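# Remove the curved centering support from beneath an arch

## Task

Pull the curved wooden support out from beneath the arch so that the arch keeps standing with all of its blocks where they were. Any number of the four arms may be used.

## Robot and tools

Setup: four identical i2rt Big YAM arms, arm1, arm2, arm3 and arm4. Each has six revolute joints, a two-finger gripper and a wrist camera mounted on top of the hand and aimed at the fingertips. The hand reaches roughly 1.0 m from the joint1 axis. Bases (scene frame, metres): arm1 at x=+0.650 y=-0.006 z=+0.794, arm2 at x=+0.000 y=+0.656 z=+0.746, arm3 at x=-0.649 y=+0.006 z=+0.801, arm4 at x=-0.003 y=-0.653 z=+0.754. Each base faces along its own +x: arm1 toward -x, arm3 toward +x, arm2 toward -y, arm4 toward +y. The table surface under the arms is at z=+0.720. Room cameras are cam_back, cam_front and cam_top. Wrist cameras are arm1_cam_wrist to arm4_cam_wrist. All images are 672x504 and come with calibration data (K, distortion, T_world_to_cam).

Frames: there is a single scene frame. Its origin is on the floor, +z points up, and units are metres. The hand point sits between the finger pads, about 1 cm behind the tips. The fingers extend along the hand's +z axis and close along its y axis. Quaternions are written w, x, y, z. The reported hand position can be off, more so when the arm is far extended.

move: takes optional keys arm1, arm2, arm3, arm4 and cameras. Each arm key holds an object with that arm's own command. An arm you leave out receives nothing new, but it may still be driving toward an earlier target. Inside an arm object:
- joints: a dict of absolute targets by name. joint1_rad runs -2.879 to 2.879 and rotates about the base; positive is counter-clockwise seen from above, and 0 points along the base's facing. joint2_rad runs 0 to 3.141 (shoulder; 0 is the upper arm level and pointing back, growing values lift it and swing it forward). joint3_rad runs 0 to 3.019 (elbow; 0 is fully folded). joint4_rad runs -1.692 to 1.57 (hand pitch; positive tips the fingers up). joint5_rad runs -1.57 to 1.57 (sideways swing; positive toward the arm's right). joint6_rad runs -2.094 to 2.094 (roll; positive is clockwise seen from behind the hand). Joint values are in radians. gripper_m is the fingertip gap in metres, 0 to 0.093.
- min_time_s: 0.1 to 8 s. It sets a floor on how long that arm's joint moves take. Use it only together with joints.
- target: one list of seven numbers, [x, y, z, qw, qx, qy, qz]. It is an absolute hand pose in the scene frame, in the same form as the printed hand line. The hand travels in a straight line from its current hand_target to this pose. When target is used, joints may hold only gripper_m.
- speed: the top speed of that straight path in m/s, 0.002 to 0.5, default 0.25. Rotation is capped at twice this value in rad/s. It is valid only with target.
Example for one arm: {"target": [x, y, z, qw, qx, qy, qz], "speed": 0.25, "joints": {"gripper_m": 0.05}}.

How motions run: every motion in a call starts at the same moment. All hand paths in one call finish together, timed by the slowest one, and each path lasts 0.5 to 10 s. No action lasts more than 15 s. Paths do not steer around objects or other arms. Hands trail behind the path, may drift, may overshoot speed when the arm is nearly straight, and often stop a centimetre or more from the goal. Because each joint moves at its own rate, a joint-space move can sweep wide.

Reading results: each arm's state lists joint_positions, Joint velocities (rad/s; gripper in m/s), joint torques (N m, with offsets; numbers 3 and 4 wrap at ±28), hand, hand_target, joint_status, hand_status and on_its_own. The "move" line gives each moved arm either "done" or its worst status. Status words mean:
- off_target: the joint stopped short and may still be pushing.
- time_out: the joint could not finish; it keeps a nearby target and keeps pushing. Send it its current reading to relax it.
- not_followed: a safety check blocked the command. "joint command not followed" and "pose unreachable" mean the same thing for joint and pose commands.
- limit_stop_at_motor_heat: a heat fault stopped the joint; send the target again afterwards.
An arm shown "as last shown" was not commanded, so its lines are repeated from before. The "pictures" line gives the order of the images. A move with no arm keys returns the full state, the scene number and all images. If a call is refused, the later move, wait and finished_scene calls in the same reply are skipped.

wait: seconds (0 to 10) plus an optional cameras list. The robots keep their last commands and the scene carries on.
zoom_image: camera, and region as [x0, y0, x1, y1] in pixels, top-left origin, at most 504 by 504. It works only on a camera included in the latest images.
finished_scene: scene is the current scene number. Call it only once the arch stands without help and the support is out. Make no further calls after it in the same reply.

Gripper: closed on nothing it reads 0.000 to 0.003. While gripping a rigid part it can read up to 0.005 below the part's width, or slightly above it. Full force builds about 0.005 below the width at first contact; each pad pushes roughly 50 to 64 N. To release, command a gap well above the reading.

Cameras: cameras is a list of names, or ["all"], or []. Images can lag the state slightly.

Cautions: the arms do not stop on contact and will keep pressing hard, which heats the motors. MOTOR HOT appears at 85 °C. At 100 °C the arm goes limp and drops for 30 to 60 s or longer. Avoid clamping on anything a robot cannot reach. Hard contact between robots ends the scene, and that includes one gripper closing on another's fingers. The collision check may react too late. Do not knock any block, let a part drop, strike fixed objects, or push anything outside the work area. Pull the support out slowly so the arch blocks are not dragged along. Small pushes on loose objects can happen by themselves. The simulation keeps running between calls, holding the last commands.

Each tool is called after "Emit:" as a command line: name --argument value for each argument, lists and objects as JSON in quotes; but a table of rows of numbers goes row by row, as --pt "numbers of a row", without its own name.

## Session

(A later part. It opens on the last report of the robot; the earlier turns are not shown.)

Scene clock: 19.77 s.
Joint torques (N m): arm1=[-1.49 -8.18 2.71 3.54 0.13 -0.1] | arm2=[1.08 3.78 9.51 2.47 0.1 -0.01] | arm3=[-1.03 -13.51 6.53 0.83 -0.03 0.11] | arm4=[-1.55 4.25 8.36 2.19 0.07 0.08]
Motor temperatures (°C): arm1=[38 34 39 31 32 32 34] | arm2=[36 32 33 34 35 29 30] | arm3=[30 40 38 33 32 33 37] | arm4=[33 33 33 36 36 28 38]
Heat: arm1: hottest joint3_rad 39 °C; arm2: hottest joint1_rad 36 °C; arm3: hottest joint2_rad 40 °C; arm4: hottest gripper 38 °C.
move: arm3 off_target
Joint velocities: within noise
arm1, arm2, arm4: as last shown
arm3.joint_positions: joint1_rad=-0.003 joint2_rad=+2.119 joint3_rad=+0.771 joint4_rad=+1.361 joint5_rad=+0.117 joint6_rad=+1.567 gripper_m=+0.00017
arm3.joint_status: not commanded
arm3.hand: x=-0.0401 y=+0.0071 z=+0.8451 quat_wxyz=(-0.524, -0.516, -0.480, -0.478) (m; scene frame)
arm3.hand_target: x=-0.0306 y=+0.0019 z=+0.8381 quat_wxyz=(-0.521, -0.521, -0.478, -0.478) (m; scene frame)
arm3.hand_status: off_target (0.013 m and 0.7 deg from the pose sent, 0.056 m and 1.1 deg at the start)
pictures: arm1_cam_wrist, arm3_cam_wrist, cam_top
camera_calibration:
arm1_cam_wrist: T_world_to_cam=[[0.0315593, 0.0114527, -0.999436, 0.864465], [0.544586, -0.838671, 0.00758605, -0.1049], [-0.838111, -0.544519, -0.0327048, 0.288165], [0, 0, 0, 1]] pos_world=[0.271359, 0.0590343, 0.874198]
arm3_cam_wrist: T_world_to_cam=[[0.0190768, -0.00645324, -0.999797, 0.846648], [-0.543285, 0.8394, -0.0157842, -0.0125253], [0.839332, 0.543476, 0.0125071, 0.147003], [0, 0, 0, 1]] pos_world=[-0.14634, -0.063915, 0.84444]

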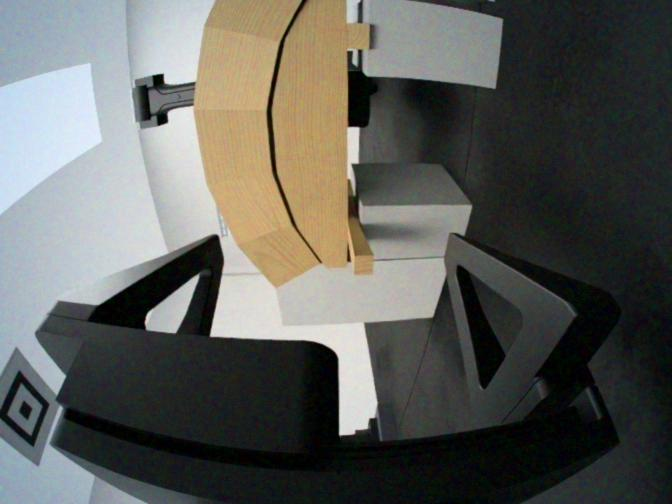

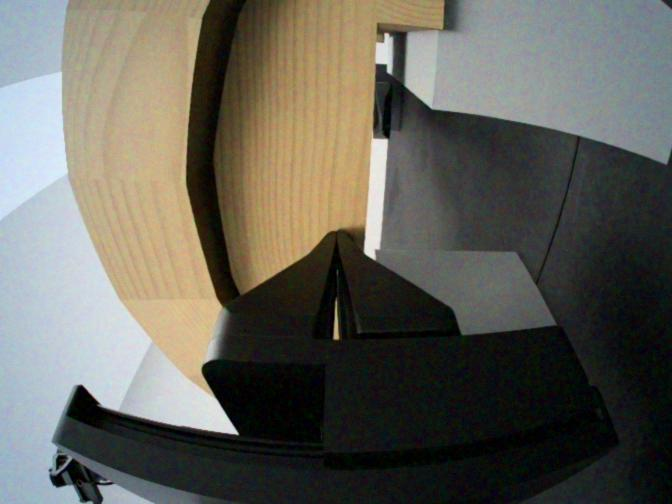

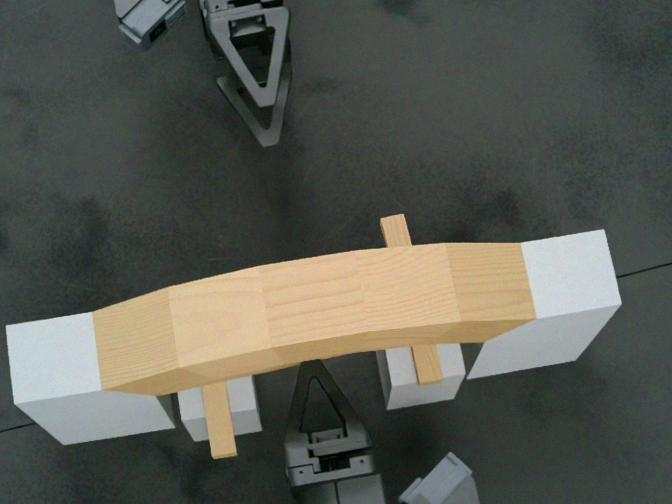

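Emit:
move --arm3 '{"target":[-0.006,0.0,0.838,0.5213,0.5213,0.4777,0.4777],"speed":0.03}' --cameras '["arm3_cam_wrist","arm1_cam_wrist","cam_top","cam_back","cam_front"]'

Emit:
zoom_image --camera "cam_front" --region '[190, 190, 450, 290]'

Emit:
zoom_image --camera "cam_back" --region '[300, 190, 440, 310]'

Scene clock: 22.20 s.
Joint torques (N m): arm1=[-1.49 -8.23 2.73 3.55 0.11 -0.09] | arm2=[0.97 3.9 9.47 2.45 0.1 -0.02] | arm3=[-0.91 -14.1 7.46 0.9 -0.03 0.09] | arm4=[-1.26 4.66 8.24 2.33 0.07 0.09]
Motor temperatures (°C): arm1=[38 34 39 31 32 31 33] | arm2=[36 32 33 34 35 29 30] | arm3=[30 40 38 33 32 32 37] | arm4=[33 33 33 36 35 28 38]
Heat: arm1: hottest joint3_rad 39 °C; arm2: hottest joint1_rad 36 °C; arm3: hottest joint2_rad 40 °C; arm4: hottest gripper 38 °C.
move: arm3 off_target
Joint velocities: within noise
arm1, arm2, arm4: as last shown
arm3.joint_positions: joint1_rad=-0.008 joint2_rad=+2.137 joint3_rad=+0.834 joint4_rad=+1.309 joint5_rad=+0.111 joint6_rad=+1.567 gripper_m=+0.00017
arm3.joint_status: not commanded
arm3.hand: x=-0.0180 y=+0.0053 z=+0.8433 quat_wxyz=(-0.522, -0.517, -0.482, -0.477) (m; scene frame)
arm3.hand_target: x=-0.0068 y=+0.0000 z=+0.8381 quat_wxyz=(-0.521, -0.521, -0.478, -0.478) (m; scene frame)
arm3.hand_status: off_target (0.014 m and 0.7 deg from the pose sent, 0.036 m and 0.7 deg at the start)
pictures: arm1_cam_wrist, arm3_cam_wrist, cam_back, cam_front, cam_top
camera_calibration:
arm1_cam_wrist: T_world_to_cam=[[0.0315593, 0.0114527, -0.999436, 0.864465], [0.544586, -0.838671, 0.00758605, -0.1049], [-0.838111, -0.544519, -0.0327048, 0.288165], [0, 0, 0, 1]] pos_world=[0.271359, 0.0590343, 0.874198]
arm3_cam_wrist: T_world_to_cam=[[0.0134032, -0.00675515, -0.999887, 0.844372], [-0.543365, 0.839396, -0.0129545, -0.00134195], [0.839389, 0.543478, 0.0075801, 0.133668], [0, 0, 0, 1]] pos_world=[-0.124246, -0.0658153, 0.843246]

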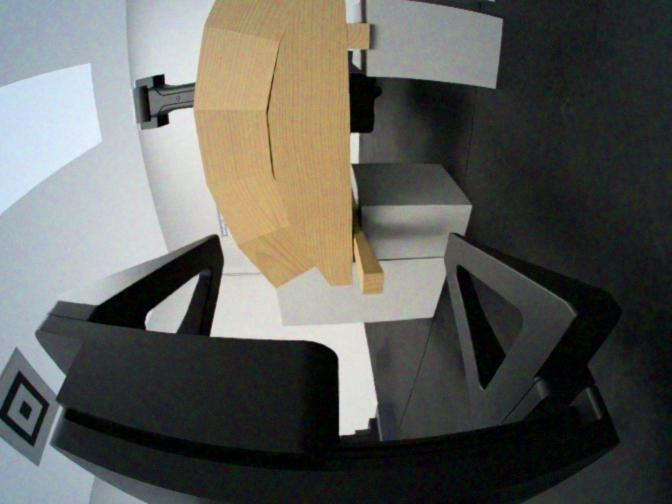

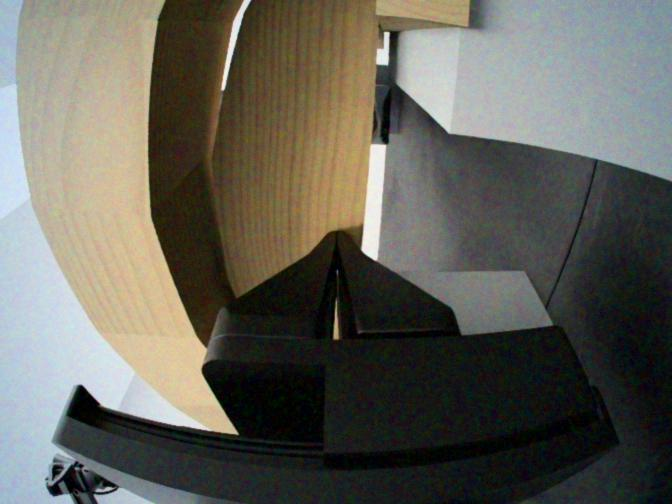

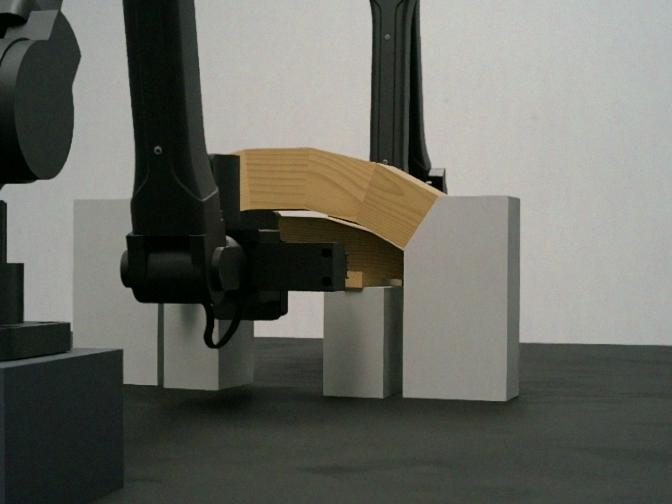

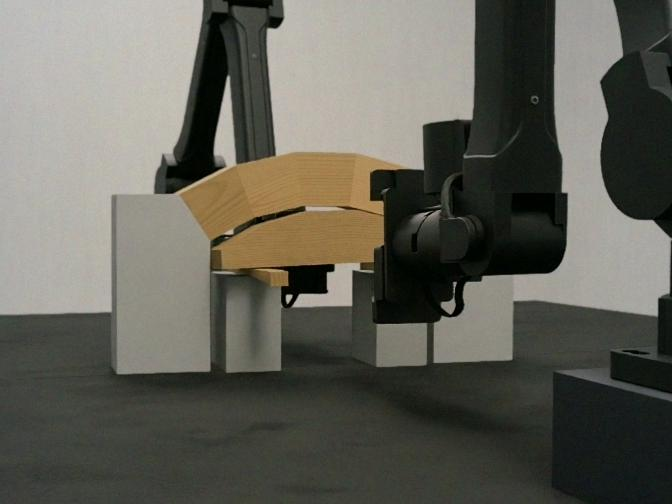

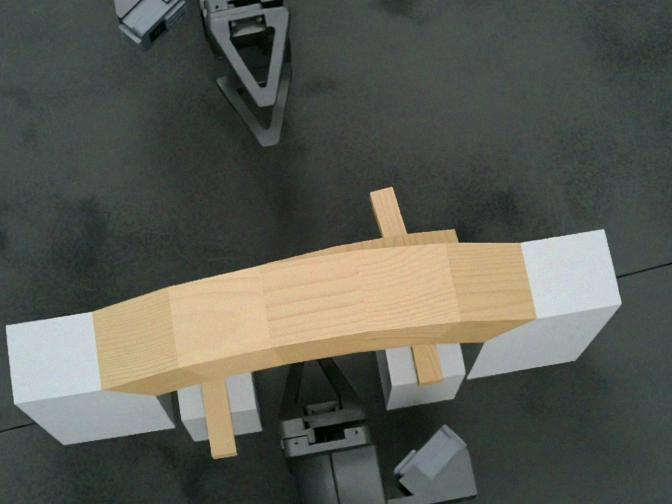

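Scaled by 1.938 from the camera's 672x504 image, which has a finer 960x720 frame.

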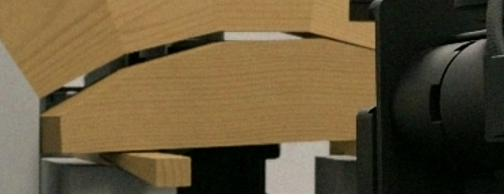

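Scaled by 3.600 from the camera's 672x504 image, which has a finer 960x720 frame.

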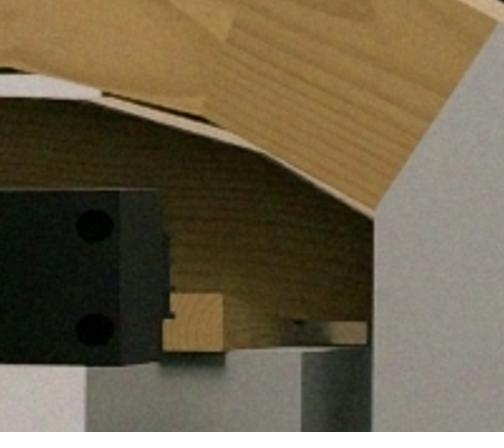

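Emit:
move --arm3 '{"target":[-0.065,0.02,0.842,0.5213,0.5213,0.4777,0.4777],"speed":0.08}'

Emit:
move --arm3 '{"target":[-0.06,0.048,0.838,0.5213,0.5213,0.4777,0.4777],"speed":0.08}'

Emit:
move --arm3 '{"target":[-0.02,0.045,0.838,0.5213,0.5213,0.4777,0.4777],"speed":0.03}' --cameras '["arm3_cam_wrist","arm1_cam_wrist","cam_top","cam_front"]'

Scene clock: 24.10 s.
Joint torques (N m): arm1=[-1.55 -8.06 2.71 3.55 0.11 -0.08] | arm2=[1.2 3.78 9.46 2.41 0.09 -0.03] | arm3=[0.32 -17.08 2.56 2.19 0.27 0.1] | arm4=[-1.03 4.84 8.27 2.24 0.07 0.08]
Motor temperatures (°C): arm1=[37 34 38 31 32 31 33] | arm2=[36 32 33 34 35 29 30] | arm3=[30 40 38 33 32 32 37] | arm4=[33 33 34 36 35 28 38]
Heat: arm1: hottest joint3_rad 38 °C; arm2: hottest joint1_rad 36 °C; arm3: hottest joint2_rad 40 °C; arm4: hottest gripper 38 °C.
move: arm3 off_target
Joint velocities: within noise
arm1, arm2, arm4: as last shown
arm3.joint_positions: joint1_rad=+0.025 joint2_rad=+2.134 joint3_rad=+0.710 joint4_rad=+1.392 joint5_rad=+0.155 joint6_rad=+1.567 gripper_m=+0.00017
arm3.joint_status: not commanded
arm3.hand: x=-0.0653 y=+0.0159 z=+0.8248 quat_wxyz=(-0.516, -0.529, -0.490, -0.463) (m; scene frame)
arm3.hand_target: x=-0.0650 y=+0.0200 z=+0.8418 quat_wxyz=(-0.521, -0.521, -0.478, -0.478) (m; scene frame)
arm3.hand_status: off_target (0.018 m and 2.4 deg from the pose sent, 0.049 m and 0.7 deg at the start)
pictures: none

Scene clock: 25.20 s.
Joint torques (N m): arm1=[-1.44 -8.06 2.7 3.51 0.12 -0.09] | arm2=[1.08 3.72 9.5 2.51 0.09 -0.01] | arm3=[-0.67 -15.62 4.67 1.92 0.28 0.08] | arm4=[-1.08 4.37 8.25 2.28 0.05 0.07]
Motor temperatures (°C): arm1=[37 34 38 31 32 31 33] | arm2=[36 32 33 34 35 29 30] | arm3=[30 40 38 33 32 32 37] | arm4=[33 33 34 36 35 28 38]
Heat: arm1: hottest joint3_rad 38 °C; arm2: hottest joint1_rad 36 °C; arm3: hottest joint2_rad 40 °C; arm4: hottest gripper 38 °C.
move: arm3 off_target
Joint velocities: within noise
arm1, arm2, arm4: as last shown
arm3.joint_positions: joint1_rad=+0.094 joint2_rad=+2.134 joint3_rad=+0.710 joint4_rad=+1.392 joint5_rad=+0.222 joint6_rad=+1.567 gripper_m=+0.00017
arm3.joint_status: not commanded
arm3.hand: x=-0.0680 y=+0.0444 z=+0.8247 quat_wxyz=(-0.516, -0.527, -0.491, -0.463) (m; scene frame)
arm3.hand_target: x=-0.0604 y=+0.0480 z=+0.8381 quat_wxyz=(-0.521, -0.521, -0.478, -0.478) (m; scene frame)
arm3.hand_status: off_target (0.016 m and 2.5 deg from the pose sent, 0.035 m and 2.4 deg at the start)
pictures: none

Scene clock: 27.07 s.
Joint torques (N m): arm1=[-1.49 -8.06 2.71 3.55 0.11 -0.09] | arm2=[1.2 3.55 9.5 2.45 0.09 -0.02] | arm3=[-1.08 -14.56 6.45 0.91 -0.01 0.09] | arm4=[-0.91 4.78 8.13 2.29 0.08 0.07]
Motor temperatures (°C): arm1=[37 34 38 31 32 31 33] | arm2=[36 32 34 34 35 29 30] | arm3=[30 40 38 33 32 32 37] | arm4=[33 33 34 36 35 28 37]
Heat: arm1: hottest joint3_rad 38 °C; arm2: hottest joint1_rad 36 °C; arm3: hottest joint2_rad 40 °C; arm4: hottest gripper 37 °C.
move: arm3 off_target
Joint velocities: within noise
arm1: as last shown
arm2.joint_positions: joint1_rad=-0.491 joint2_rad=+0.571 joint3_rad=+1.396 joint4_rad=-1.145 joint5_rad=+0.158 joint6_rad=+0.378 gripper_m=+0.09396
arm2.joint_status: not commanded
arm2.hand: x=-0.1424 y=+0.4717 z=+1.3418 quat_wxyz=(-0.330, -0.780, -0.216, +0.486) (m; scene frame)
arm2.hand_target: x=-0.1404 y=+0.4751 z=+1.3501 quat_wxyz=(-0.336, -0.774, -0.213, +0.492) (m; scene frame)
arm2.hand_status: not commanded
arm3.joint_positions: joint1_rad=+0.091 joint2_rad=+2.134 joint3_rad=+0.813 joint4_rad=+1.330 joint5_rad=+0.210 joint6_rad=+1.567 gripper_m=+0.00017
arm3.joint_status: not commanded
arm3.hand: x=-0.0292 y=+0.0496 z=+0.8421 quat_wxyz=(-0.522, -0.517, -0.482, -0.477) (m; scene frame)
arm3.hand_target: x=-0.0204 y=+0.0449 z=+0.8381 quat_wxyz=(-0.521, -0.521, -0.478, -0.478) (m; scene frame)
arm3.hand_status: off_target (0.011 m and 0.6 deg from the pose sent, 0.050 m and 2.5 deg at the start)
arm4.joint_positions: joint1_rad=-0.377 joint2_rad=+0.615 joint3_rad=+1.493 joint4_rad=-1.274 joint5_rad=+0.157 joint6_rad=-0.616 gripper_m=+0.09396
arm4.joint_status: not commanded
arm4.hand: x=+0.0978 y=-0.4603 z=+1.3602 quat_wxyz=(-0.554, +0.623, -0.545, -0.090) (m; scene frame)
arm4.hand_target: x=+0.0963 y=-0.4637 z=+1.3683 quat_wxyz=(-0.562, +0.618, -0.542, -0.093) (m; scene frame)
arm4.hand_status: not commanded
pictures: arm1_cam_wrist, arm3_cam_wrist, cam_front, cam_top
camera_calibration:
arm1_cam_wrist: T_world_to_cam=[[0.0315593, 0.0114527, -0.999436, 0.864465], [0.544586, -0.838671, 0.00758605, -0.1049], [-0.838111, -0.544519, -0.0327048, 0.288165], [0, 0, 0, 1]] pos_world=[0.271359, 0.0590343, 0.874198]
arm3_cam_wrist: T_world_to_cam=[[0.0145099, -0.00548952, -0.99988, 0.843487], [-0.543653, 0.839217, -0.0124967, -0.0450602], [0.839185, 0.543768, 0.00919254, 0.117623], [0, 0, 0, 1]] pos_world=[-0.135444, -0.0215143, 0.841741]

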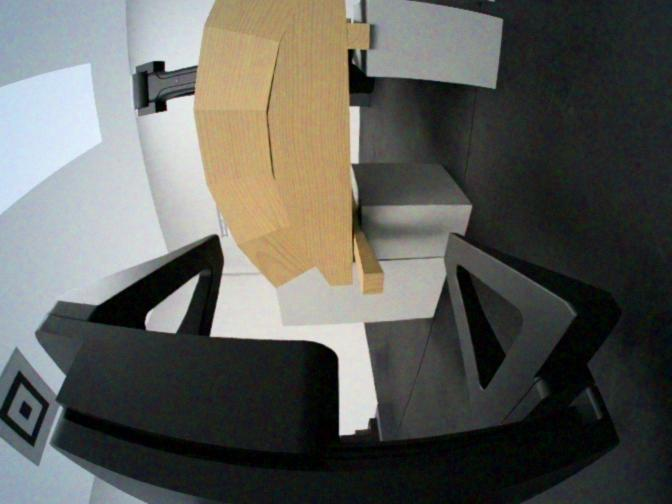

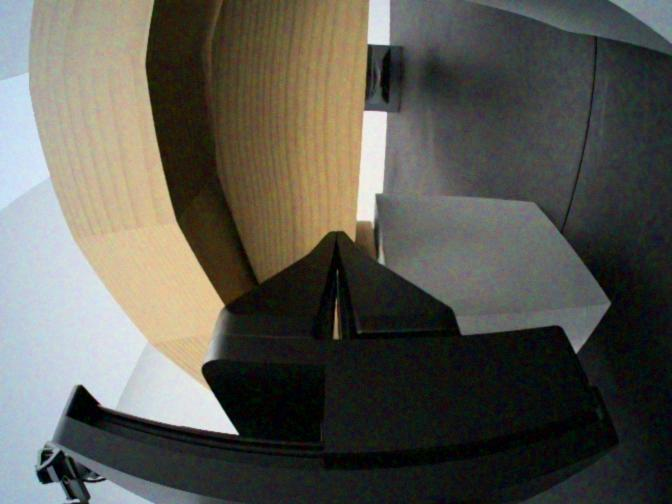

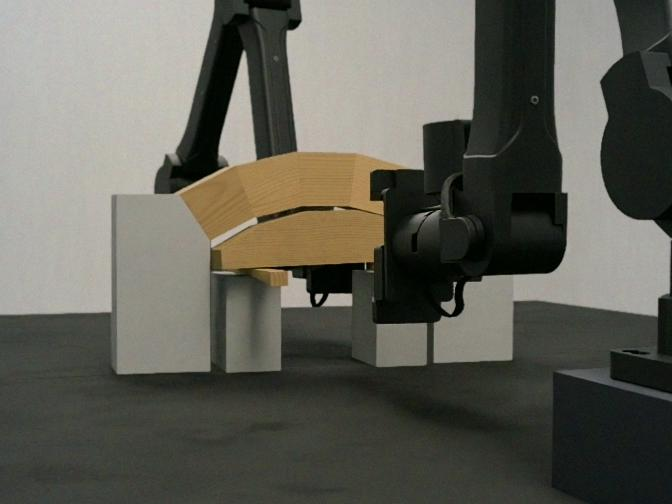

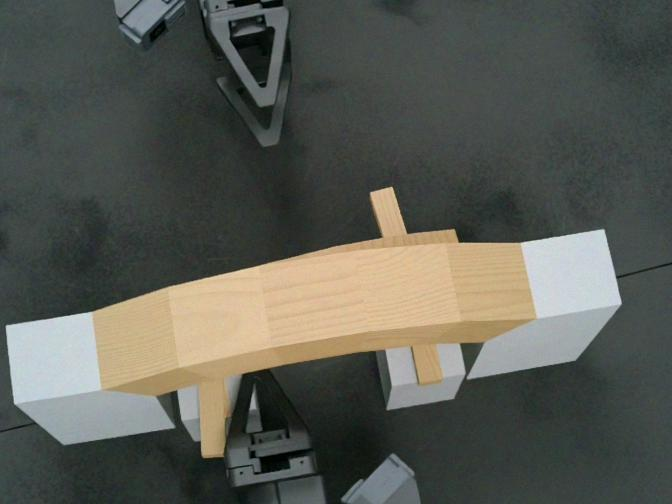

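Emit:
move --arm3 '{"target":[0.008,0.043,0.838,0.5213,0.5213,0.4777,0.4777],"speed":0.03}' --cameras '["arm3_cam_wrist","arm1_cam_wrist","cam_top","cam_front"]'

Scene clock: 28.70 s.
Joint torques (N m): arm1=[-1.49 -8.12 2.73 3.55 0.12 -0.1] | arm2=[1.32 3.72 9.5 2.43 0.1 -0.02] | arm3=[-1.03 -14.45 7.54 0.77 -0.01 0.08] | arm4=[-0.91 4.84 8.27 2.36 0.09 0.07]
Motor temperatures (°C): arm1=[37 34 38 31 32 31 33] | arm2=[36 32 34 34 35 29 30] | arm3=[30 40 38 33 32 32 37] | arm4=[33 33 34 36 35 28 37]
Heat: arm1: hottest joint3_rad 38 °C; arm2: hottest joint1_rad 36 °C; arm3: hottest joint2_rad 40 °C; arm4: hottest gripper 37 °C.
move: arm3 off_target
Joint velocities: within noise
arm1, arm2, arm4: as last shown
arm3.joint_positions: joint1_rad=+0.081 joint2_rad=+2.146 joint3_rad=+0.887 joint4_rad=+1.275 joint5_rad=+0.199 joint6_rad=+1.568 gripper_m=+0.00016
arm3.joint_status: not commanded
arm3.hand: x=-0.0027 y=+0.0487 z=+0.8473 quat_wxyz=(-0.523, -0.515, -0.479, -0.480) (m; scene frame)
arm3.hand_target: x=+0.0072 y=+0.0428 z=+0.8382 quat_wxyz=(-0.521, -0.521, -0.478, -0.478) (m; scene frame)
arm3.hand_status: off_target (0.015 m and 0.8 deg from the pose sent, 0.038 m and 0.6 deg at the start)
pictures: arm1_cam_wrist, arm3_cam_wrist, cam_front, cam_top
camera_calibration:
arm1_cam_wrist: T_world_to_cam=[[0.0315593, 0.0114527, -0.999436, 0.864465], [0.544586, -0.838671, 0.00758605, -0.1049], [-0.838111, -0.544519, -0.0327048, 0.288165], [0, 0, 0, 1]] pos_world=[0.271359, 0.0590343, 0.874198]
arm3_cam_wrist: T_world_to_cam=[[0.0225455, -0.0038261, -0.999738, 0.848175], [-0.54493, 0.838338, -0.0154973, -0.0273193], [0.838178, 0.545137, 0.0168158, 0.0892659], [0, 0, 0, 1]] pos_world=[-0.10883, -0.0225141, 0.846029]

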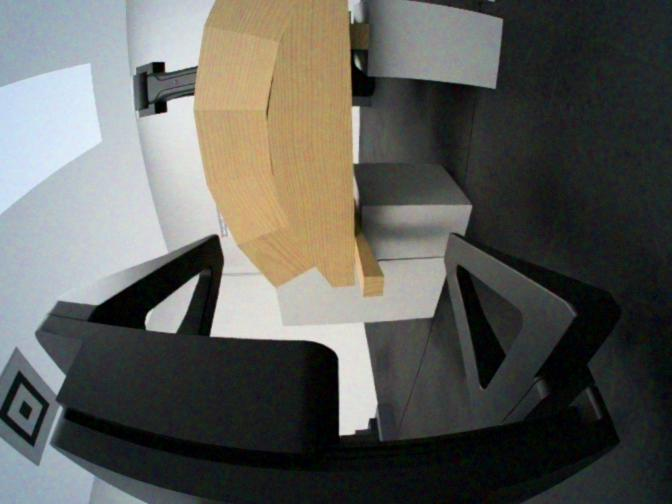

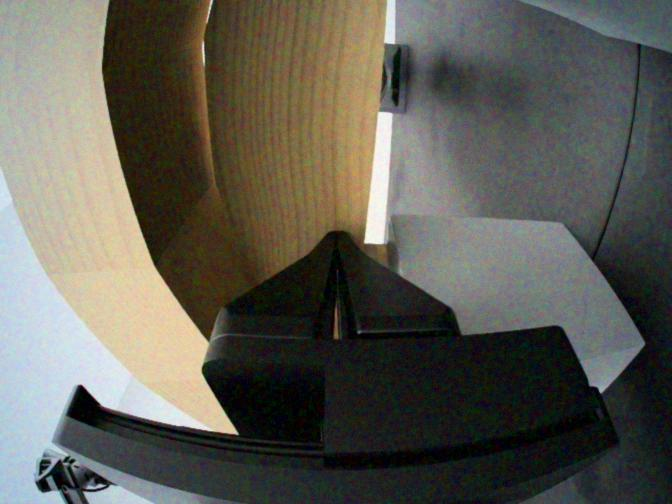

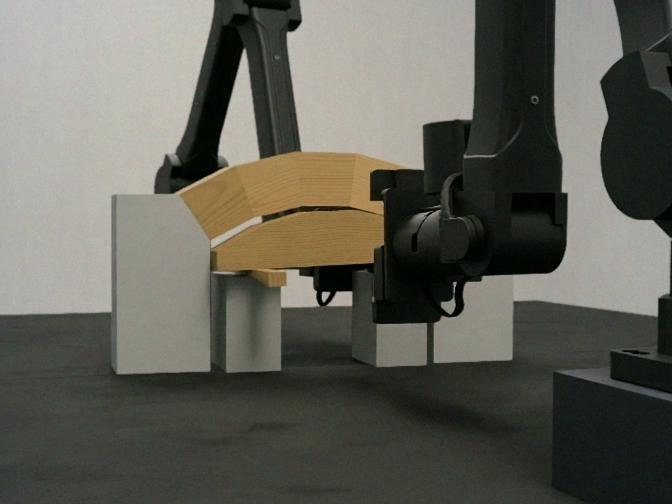

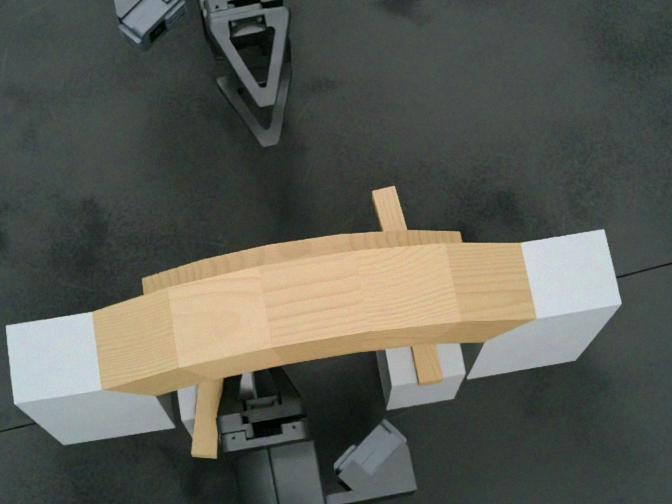

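Emit:
zoom_image --camera "arm1_cam_wrist" --region '[180, 0, 400, 300]'

Scaled by 1.680 from the camera's 672x504 image, which has a finer 960x720 frame.

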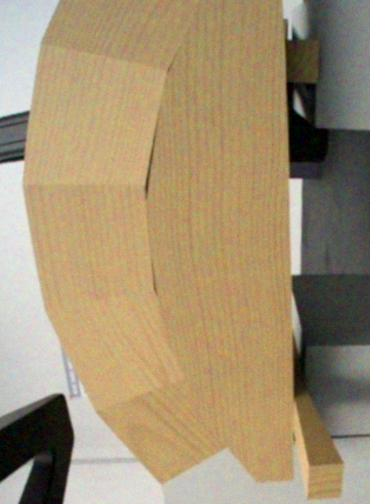

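Emit:
move --arm1 '{"target":[0.105,-0.001,0.885,-0.4731,-0.4731,0.5255,0.5255],"speed":0.1}' --cameras '["arm1_cam_wrist","cam_top","cam_front"]'

Scene clock: 32.13 s.
Joint torques (N m): arm1=[-1.44 -12.04 4.11 1.72 0.12 -0.08] | arm2=[1.2 3.66 9.44 2.47 0.09 -0.01] | arm3=[-1.26 -14.45 7.56 0.8 -0.01 0.09] | arm4=[-1.03 4.48 8.39 2.41 0.07 0.09]
Motor temperatures (°C): arm1=[37 34 38 31 32 31 33] | arm2=[36 32 34 34 35 29 30] | arm3=[30 40 39 33 32 32 37] | arm4=[33 33 34 36 35 28 37]
Heat: arm1: hottest joint3_rad 38 °C; arm2: hottest joint1_rad 36 °C; arm3: hottest joint2_rad 40 °C; arm4: hottest gripper 37 °C.
move: arm1 off_target
Joint velocities: within noise
arm1.joint_positions: joint1_rad=+0.072 joint2_rad=+1.926 joint3_rad=+0.546 joint4_rad=+1.364 joint5_rad=+0.136 joint6_rad=+1.569 gripper_m=+0.09396
arm1.joint_status: not commanded
arm1.hand: x=+0.1142 y=-0.0077 z=+0.8792 quat_wxyz=(+0.471, +0.483, -0.522, -0.522) (m; scene frame)
arm1.hand_target: x=+0.1053 y=-0.0009 z=+0.8853 quat_wxyz=(+0.473, +0.473, -0.525, -0.526) (m; scene frame)
arm1.hand_status: off_target (0.013 m and 1.3 deg from the pose sent, 0.064 m and 3.7 deg at the start)
arm2, arm3, arm4: as last shown
pictures: arm1_cam_wrist, cam_front, cam_top
camera_calibration:
arm1_cam_wrist: T_world_to_cam=[[0.0262772, 0.0105366, -0.999599, 0.874744], [0.505687, -0.862707, 0.00419978, -0.0649822], [-0.862317, -0.505595, -0.0279977, 0.247014], [0, 0, 0, 1]] pos_world=[0.222879, 0.0596119, 0.881583]

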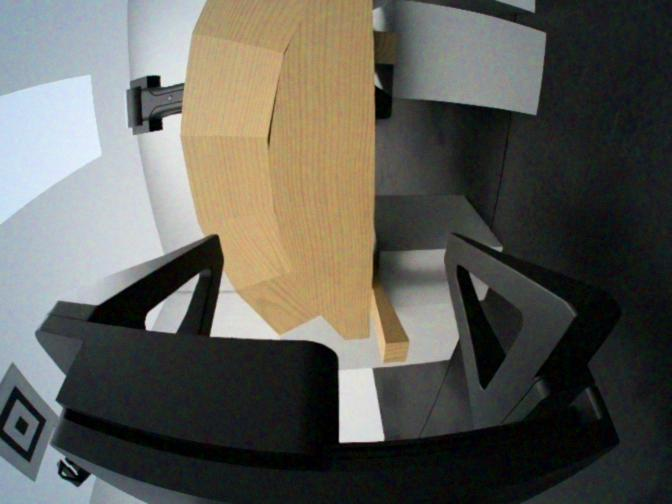

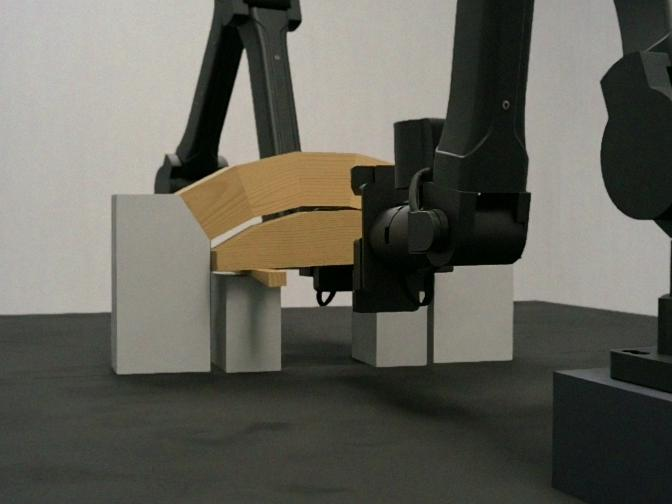

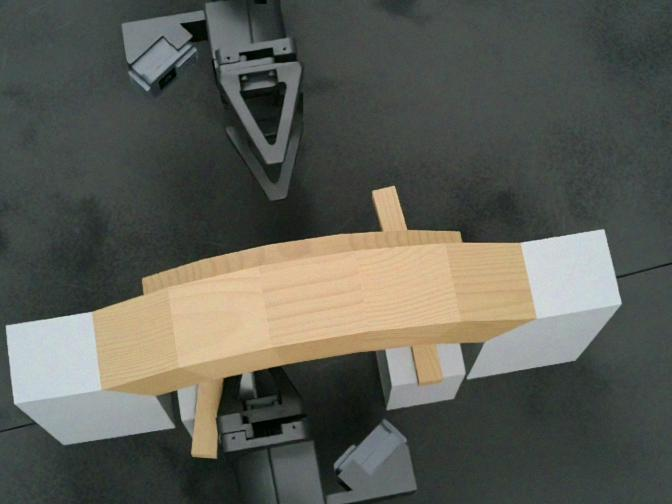

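Emit:
move --arm1 '{"target":[0.046,-0.006,0.888,-0.4731,-0.4731,0.5255,0.5255],"speed":0.05}' --cameras '["arm1_cam_wrist","cam_top","cam_front"]'

Scene clock: 37.87 s.
Joint torques (N m): arm1=[-0.97 -11.05 5.55 1.59 0.11 -0.08] | arm2=[1.32 3.78 9.52 2.45 0.09 -0.02] | arm3=[-1.32 -14.56 7.57 0.8 -0.01 0.08] | arm4=[-0.73 4.95 8.35 2.28 0.07 0.08]
Motor temperatures (°C): arm1=[37 35 38 31 32 31 33] | arm2=[36 32 34 33 35 29 30] | arm3=[30 41 39 33 31 32 37] | arm4=[33 33 34 36 35 28 37]
Heat: arm1: hottest joint3_rad 38 °C; arm2: hottest joint1_rad 36 °C; arm3: hottest joint2_rad 41 °C; arm4: hottest gripper 37 °C.
move: arm1 off_target
Joint velocities: within noise
arm1.joint_positions: joint1_rad=+0.072 joint2_rad=+1.939 joint3_rad=+0.703 joint4_rad=+1.246 joint5_rad=+0.143 joint6_rad=+1.569 gripper_m=+0.09396
arm1.joint_status: not commanded
arm1.hand: x=+0.0570 y=-0.0094 z=+0.8975 quat_wxyz=(+0.476, +0.474, -0.518, -0.529) (m; scene frame)
arm1.hand_target: x=+0.0468 y=-0.0060 z=+0.8880 quat_wxyz=(+0.473, +0.473, -0.526, -0.526) (m; scene frame)
arm1.hand_status: off_target (0.015 m and 1.1 deg from the pose sent, 0.069 m and 1.3 deg at the start)
arm2, arm3, arm4: as last shown
pictures: arm1_cam_wrist, cam_front, cam_top
camera_calibration:
arm1_cam_wrist: T_world_to_cam=[[0.000382914, 0.00926494, -0.999957, 0.89638], [0.499925, -0.866033, -0.00783266, -0.0264768], [-0.866069, -0.4999, -0.00496339, 0.176894], [0, 0, 0, 1]] pos_world=[0.166096, 0.0571948, 0.897012]

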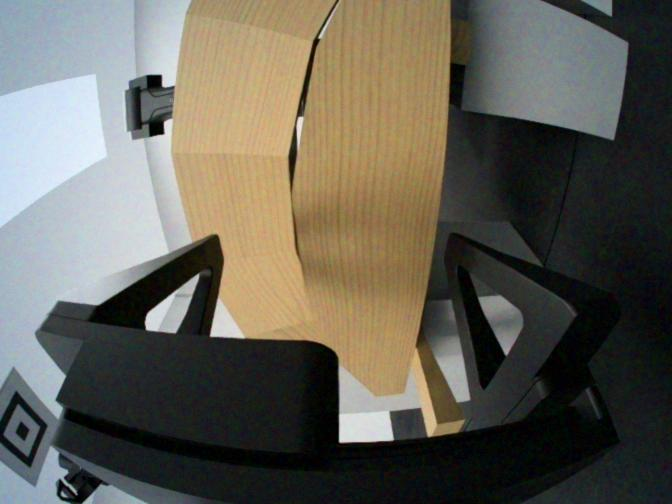

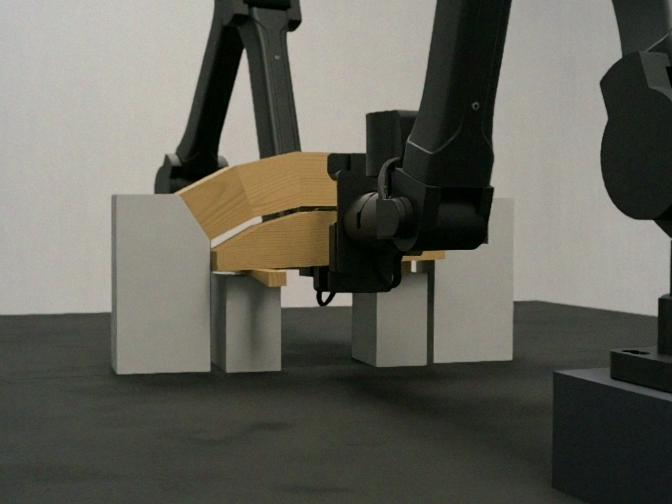

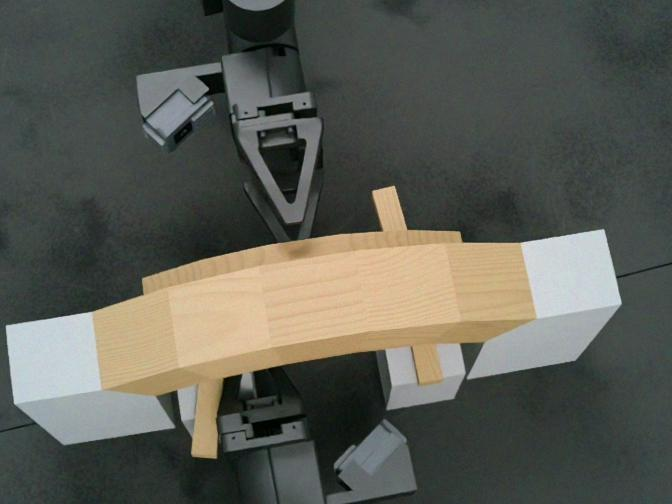

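Emit:
move --arm1 '{"target":[0.03,-0.004,0.872,-0.4731,-0.4731,0.5255,0.5255],"speed":0.03}' --cameras '["arm1_cam_wrist","cam_top"]'

Scene clock: 39.50 s.
Joint torques (N m): arm1=[-1.32 -11.99 5.5 2.26 -0.09 -0.08] | arm2=[1.14 3.6 9.52 2.48 0.1 -0.02] | arm3=[-1.2 -14.39 7.54 0.81 0 0.08] | arm4=[-1.26 4.42 8.34 2.47 0.05 0.08]
Motor temperatures (°C): arm1=[37 35 38 31 32 31 33] | arm2=[36 32 34 33 35 29 30] | arm3=[30 41 39 33 31 32 37] | arm4=[33 33 34 36 35 28 37]
Heat: arm1: hottest joint3_rad 38 °C; arm2: hottest joint1_rad 36 °C; arm3: hottest joint2_rad 41 °C; arm4: hottest gripper 37 °C.
move: arm1 off_target
Joint velocities: within noise
arm1.joint_positions: joint1_rad=+0.072 joint2_rad=+2.004 joint3_rad=+0.756 joint4_rad=+1.246 joint5_rad=+0.143 joint6_rad=+1.569 gripper_m=+0.09396
arm1.joint_status: not commanded
arm1.hand: x=+0.0402 y=-0.0100 z=+0.8792 quat_wxyz=(+0.473, +0.478, -0.520, -0.527) (m; scene frame)
arm1.hand_target: x=+0.0306 y=-0.0040 z=+0.8720 quat_wxyz=(+0.473, +0.473, -0.526, -0.525) (m; scene frame)
arm1.hand_status: off_target (0.014 m and 0.8 deg from the pose sent, 0.038 m and 1.1 deg at the start)
arm2, arm3, arm4: as last shown
pictures: arm1_cam_wrist, cam_top
camera_calibration:
arm1_cam_wrist: T_world_to_cam=[[0.0125637, 0.00940209, -0.999877, 0.877629], [0.499865, -0.866101, -0.00186325, -0.0239681], [-0.866012, -0.49978, -0.0155812, 0.171285], [0, 0, 0, 1]] pos_world=[0.149289, 0.0565943, 0.880145]

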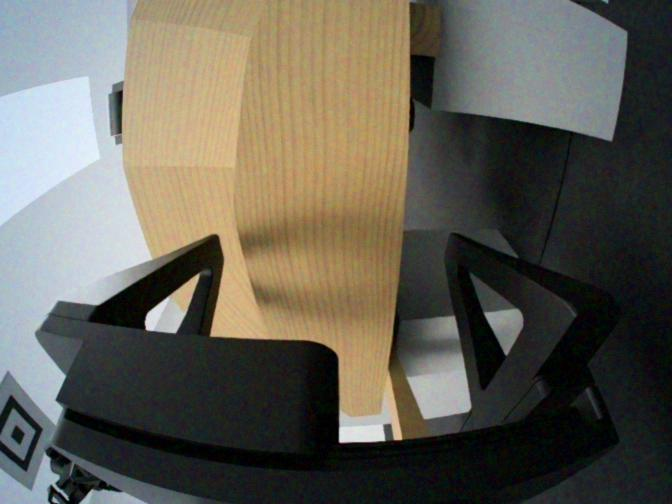

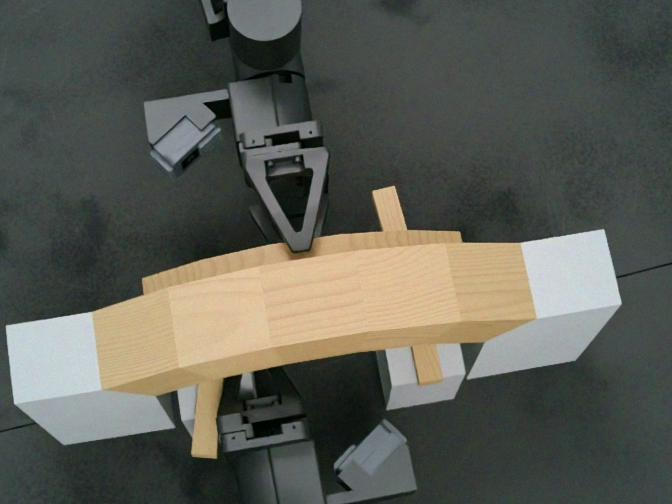

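Emit:
move --arm1 '{"joints":{"gripper_m":0.07}}' --cameras '["arm1_cam_wrist"]'

Scene clock: 40.30 s.
Joint torques (N m): arm1=[-1.2 -12.16 5.55 2.25 -0.11 -0.09] | arm2=[1.03 3.66 9.52 2.47 0.11 -0.02] | arm3=[-1.03 -14.45 7.54 0.83 -0.01 0.09] | arm4=[-1.26 4.72 8.17 2.28 0.07 0.05]
Motor temperatures (°C): arm1=[37 35 38 31 31 31 33] | arm2=[36 32 34 33 35 29 30] | arm3=[30 41 39 33 31 32 37] | arm4=[33 33 34 36 35 28 37]
Heat: arm1: hottest joint3_rad 38 °C; arm2: hottest joint1_rad 36 °C; arm3: hottest joint2_rad 41 °C; arm4: hottest gripper 37 °C.
move: arm1 done
Joint velocities: within noise
arm1.joint_positions: joint1_rad=+0.072 joint2_rad=+2.004 joint3_rad=+0.756 joint4_rad=+1.246 joint5_rad=+0.143 joint6_rad=+1.569 gripper_m=+0.07019
arm1.joint_status: all done
arm1.hand: x=+0.0402 y=-0.0100 z=+0.8792 quat_wxyz=(+0.473, +0.478, -0.520, -0.527) (m; scene frame)
arm1.hand_target: x=+0.0306 y=-0.0040 z=+0.8720 quat_wxyz=(+0.473, +0.473, -0.526, -0.525) (m; scene frame)
arm1.hand_status: not commanded
arm2, arm3, arm4: as last shown
pictures: arm1_cam_wrist
camera_calibration:
arm1_cam_wrist: T_world_to_cam=[[0.0125637, 0.00940209, -0.999877, 0.877629], [0.499865, -0.866101, -0.00186325, -0.0239681], [-0.866012, -0.49978, -0.0155812, 0.171285], [0, 0, 0, 1]] pos_world=[0.149289, 0.0565943, 0.880145]

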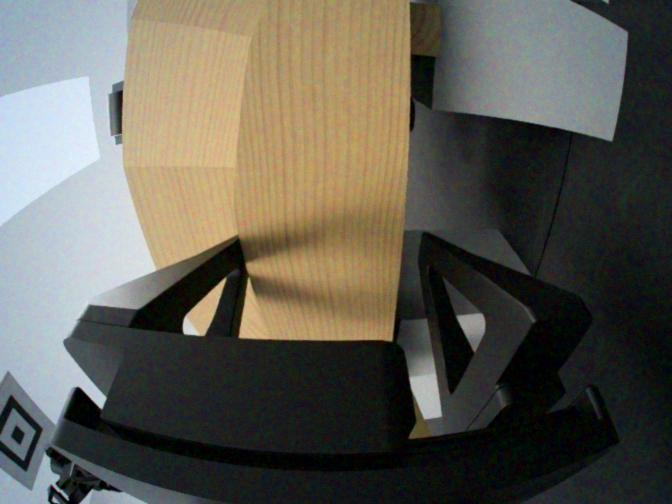

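Emit:
move --arm1 '{"target":[0.028,-0.004,0.880,-0.4731,-0.4731,0.5255,0.5255],"speed":0.03}' --cameras '["arm1_cam_wrist"]'

Scene clock: 41.43 s.
Joint torques (N m): arm1=[-1.38 -13.74 5.55 1.57 -0.11 -0.09] | arm2=[0.97 3.72 9.57 2.5 0.09 -0.02] | arm3=[-1.08 -14.33 7.53 0.83 -0.02 0.07] | arm4=[-1.03 4.31 8.23 2.26 0.07 0.09]
Motor temperatures (°C): arm1=[37 35 38 31 31 31 33] | arm2=[36 32 34 33 35 29 30] | arm3=[30 41 39 32 31 32 37] | arm4=[33 33 34 36 35 28 37]
Heat: arm1: hottest joint3_rad 38 °C; arm2: hottest joint1_rad 36 °C; arm3: hottest joint2_rad 41 °C; arm4: hottest gripper 37 °C.
move: arm1 off_target
Joint velocities: within noise
arm1.joint_positions: joint1_rad=+0.072 joint2_rad=+2.004 joint3_rad=+0.760 joint4_rad=+1.236 joint5_rad=+0.143 joint6_rad=+1.569 gripper_m=+0.07012
arm1.joint_status: not commanded
arm1.hand: x=+0.0390 y=-0.0100 z=+0.8781 quat_wxyz=(+0.471, +0.479, -0.522, -0.525) (m; scene frame)
arm1.hand_target: x=+0.0284 y=-0.0039 z=+0.8801 quat_wxyz=(+0.473, +0.473, -0.525, -0.526) (m; scene frame)
arm1.hand_status: off_target (0.013 m and 0.8 deg from the pose sent, 0.014 m and 0.8 deg at the start)
arm2, arm3, arm4: as last shown
arm3.hand: x=-0.0027 y=+0.0487 z=+0.8473 quat_wxyz=(-0.523, -0.516, -0.479, -0.480) (m; scene frame)
pictures: arm1_cam_wrist
camera_calibration:
arm1_cam_wrist: T_world_to_cam=[[0.0189983, 0.00967125, -0.999773, 0.876103], [0.499846, -0.866114, 0.00112008, -0.026075], [-0.865906, -0.499754, -0.0212888, 0.175188], [0, 0, 0, 1]] pos_world=[0.148086, 0.0564941, 0.879663]

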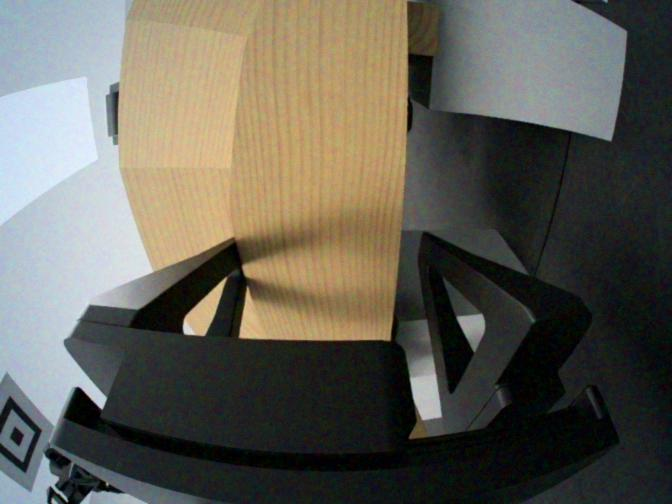

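Emit:
move --arm1 '{"target":[0.028,-0.004,0.887,-0.4731,-0.4731,0.5255,0.5255],"speed":0.03}' --cameras '["arm1_cam_wrist"]'

Scene clock: 42.53 s.
Joint torques (N m): arm1=[-1.49 -15.09 5.39 1.22 -0.11 -0.09] | arm2=[1.08 3.9 9.51 2.45 0.1 -0.01] | arm3=[-1.26 -14.45 7.53 0.81 0 0.08] | arm4=[-1.2 4.66 8.31 2.17 0.08 0.1]
Motor temperatures (°C): arm1=[37 35 38 30 31 31 33] | arm2=[36 32 35 33 35 29 30] | arm3=[30 41 39 32 31 32 36] | arm4=[33 33 34 36 35 28 37]
Heat: arm1: hottest joint3_rad 38 °C; arm2: hottest joint1_rad 36 °C; arm3: hottest joint2_rad 41 °C; arm4: hottest gripper 37 °C.
move: arm1 off_target
Joint velocities: within noise
arm1.joint_positions: joint1_rad=+0.072 joint2_rad=+2.000 joint3_rad=+0.760 joint4_rad=+1.225 joint5_rad=+0.143 joint6_rad=+1.569 gripper_m=+0.07012
arm1.joint_status: not commanded
arm1.hand: x=+0.0388 y=-0.0101 z=+0.8780 quat_wxyz=(+0.470, +0.481, -0.523, -0.524) (m; scene frame)
arm1.hand_target: x=+0.0285 y=-0.0039 z=+0.8874 quat_wxyz=(+0.473, +0.473, -0.525, -0.526) (m; scene frame)
arm1.hand_status: off_target (0.015 m and 1.0 deg from the pose sent, 0.015 m and 0.8 deg at the start)
arm2, arm3, arm4: as last shown
arm3.joint_positions: joint1_rad=+0.081 joint2_rad=+2.146 joint3_rad=+0.887 joint4_rad=+1.275 joint5_rad=+0.199 joint6_rad=+1.569 gripper_m=+0.00016
pictures: arm1_cam_wrist
camera_calibration:
arm1_cam_wrist: T_world_to_cam=[[0.0254696, 0.0100774, -0.999625, 0.875714], [0.499763, -0.866153, 0.00400169, -0.0284968], [-0.865788, -0.499677, -0.0270969, 0.180119], [0, 0, 0, 1]] pos_world=[0.147882, 0.0564937, 0.88038]

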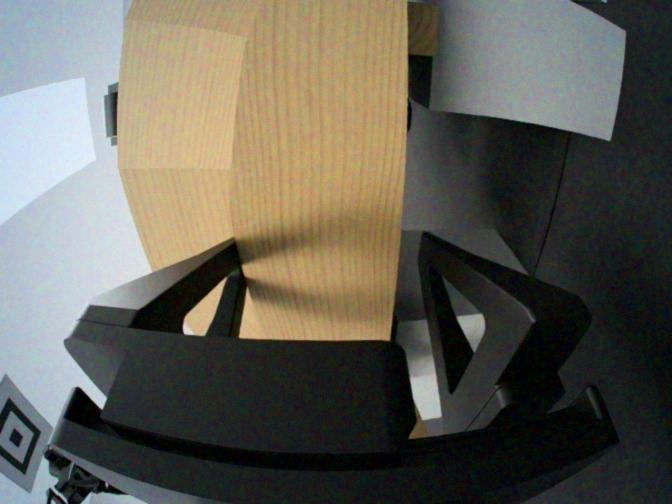

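Emit:
move --arm1 '{"joints":{"gripper_m":0.06}}'

Emit:
move --arm1 '{"joints":{"gripper_m":0.053}}' --cameras '["arm1_cam_wrist","cam_front","cam_top"]'

Scene clock: 43.20 s.
Joint torques (N m): arm1=[-1.32 -14.39 5.48 1.26 -0.11 -0.09] | arm2=[1.14 3.84 9.48 2.44 0.09 -0.02] | arm3=[-1.14 -14.39 7.51 0.79 -0.01 0.07] | arm4=[-1.38 4.31 8.31 2.4 0.04 0.06]
Motor temperatures (°C): arm1=[37 35 38 30 31 31 33] | arm2=[36 32 35 33 35 29 30] | arm3=[30 41 39 32 31 32 36] | arm4=[33 33 35 36 35 28 37]
Heat: arm1: hottest joint3_rad 38 °C; arm2: hottest joint1_rad 36 °C; arm3: hottest joint2_rad 41 °C; arm4: hottest gripper 37 °C.
move: arm1 done
Joint velocities: within noise
arm1.joint_positions: joint1_rad=+0.072 joint2_rad=+1.992 joint3_rad=+0.760 joint4_rad=+1.225 joint5_rad=+0.143 joint6_rad=+1.569 gripper_m=+0.06018
arm1.joint_status: all done
arm1.hand: x=+0.0385 y=-0.0101 z=+0.8828 quat_wxyz=(+0.472, +0.479, -0.522, -0.525) (m; scene frame)
arm1.hand_target: x=+0.0285 y=-0.0039 z=+0.8874 quat_wxyz=(+0.473, +0.473, -0.525, -0.526) (m; scene frame)
arm1.hand_status: not commanded
arm2.joint_positions: joint1_rad=-0.491 joint2_rad=+0.571 joint3_rad=+1.396 joint4_rad=-1.145 joint5_rad=+0.158 joint6_rad=+0.378 gripper_m=+0.09396
arm2.joint_status: not commanded
arm2.hand: x=-0.1424 y=+0.4717 z=+1.3418 quat_wxyz=(-0.330, -0.780, -0.216, +0.486) (m; scene frame)
arm2.hand_target: x=-0.1404 y=+0.4751 z=+1.3501 quat_wxyz=(-0.336, -0.774, -0.213, +0.492) (m; scene frame)
arm2.hand_status: not commanded
arm3: as last shown
arm3.hand: x=-0.0027 y=+0.0487 z=+0.8473 quat_wxyz=(-0.523, -0.516, -0.479, -0.481) (m; scene frame)
arm4.joint_positions: joint1_rad=-0.377 joint2_rad=+0.615 joint3_rad=+1.493 joint4_rad=-1.274 joint5_rad=+0.157 joint6_rad=-0.616 gripper_m=+0.09396
arm4.joint_status: not commanded
arm4.hand: x=+0.0978 y=-0.4603 z=+1.3602 quat_wxyz=(-0.554, +0.623, -0.545, -0.090) (m; scene frame)
arm4.hand_target: x=+0.0963 y=-0.4637 z=+1.3683 quat_wxyz=(-0.562, +0.618, -0.542, -0.093) (m; scene frame)
arm4.hand_status: not commanded
pictures: none

Scene clock: 43.60 s.
Joint torques (N m): arm1=[-1.32 -14.33 5.44 1.25 -0.11 -0.09] | arm2=[1.14 3.72 9.47 2.45 0.1 -0.02] | arm3=[-1.14 -14.39 7.54 0.83 -0.01 0.07] | arm4=[-0.91 4.37 8.17 2.44 0.07 0.07]
Motor temperatures (°C): arm1=[37 35 38 30 31 31 33] | arm2=[36 32 35 33 35 29 30] | arm3=[30 41 39 32 31 32 36] | arm4=[33 33 35 36 35 28 37]
Heat: arm1: hottest joint3_rad 38 °C; arm2: hottest joint1_rad 36 °C; arm3: hottest joint2_rad 41 °C; arm4: hottest gripper 37 °C.
move: arm1 off_target
Joint velocities: within noise
arm1.joint_positions: joint1_rad=+0.072 joint2_rad=+1.991 joint3_rad=+0.760 joint4_rad=+1.224 joint5_rad=+0.143 joint6_rad=+1.569 gripper_m=+0.05722
arm1.joint_status: gripper_m off_target (ended at +0.05724, target +0.05300)
arm1.hand: x=+0.0383 y=-0.0101 z=+0.8833 quat_wxyz=(+0.472, +0.479, -0.521, -0.526) (m; scene frame)
arm1.hand_target: x=+0.0285 y=-0.0039 z=+0.8872 quat_wxyz=(+0.473, +0.473, -0.525, -0.526) (m; scene frame)
arm1.hand_status: not commanded
arm2, arm4: as last shown
arm3.joint_positions: joint1_rad=+0.081 joint2_rad=+2.146 joint3_rad=+0.887 joint4_rad=+1.275 joint5_rad=+0.199 joint6_rad=+1.569 gripper_m=+0.00016
arm3.joint_status: not commanded
arm3.hand: x=-0.0027 y=+0.0487 z=+0.8473 quat_wxyz=(-0.523, -0.516, -0.479, -0.481) (m; scene frame)
arm3.hand_target: x=+0.0072 y=+0.0428 z=+0.8382 quat_wxyz=(-0.521, -0.521, -0.478, -0.478) (m; scene frame)
arm3.hand_status: not commanded
pictures: arm1_cam_wrist, cam_front, cam_top
camera_calibration:
arm1_cam_wrist: T_world_to_cam=[[0.0167169, 0.00961777, -0.999814, 0.881385], [0.499857, -0.866108, 0.0000260309, -0.0247654], [-0.865947, -0.499764, -0.0192861, 0.172923], [0, 0, 0, 1]] pos_world=[0.147387, 0.0564942, 0.884556]

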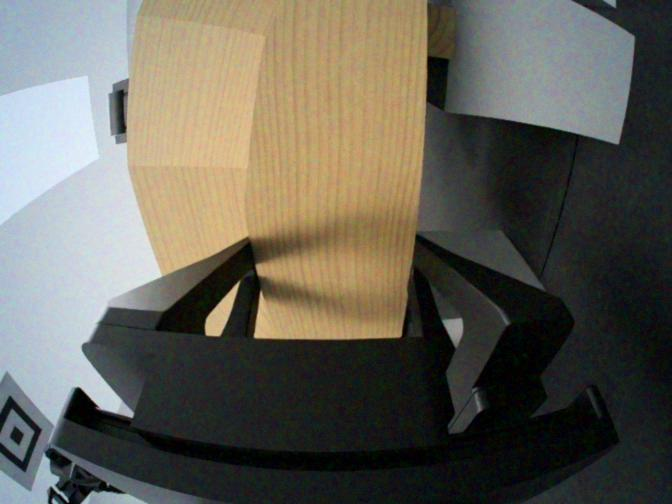

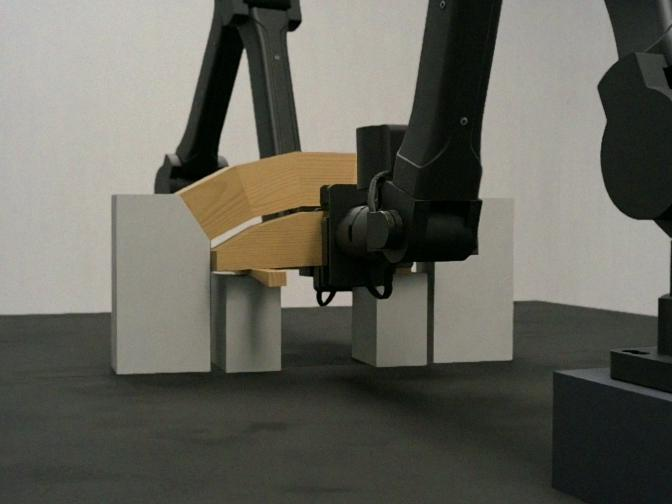

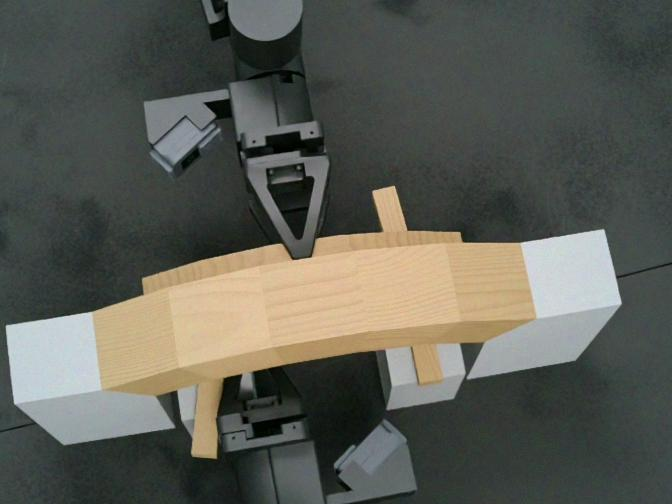

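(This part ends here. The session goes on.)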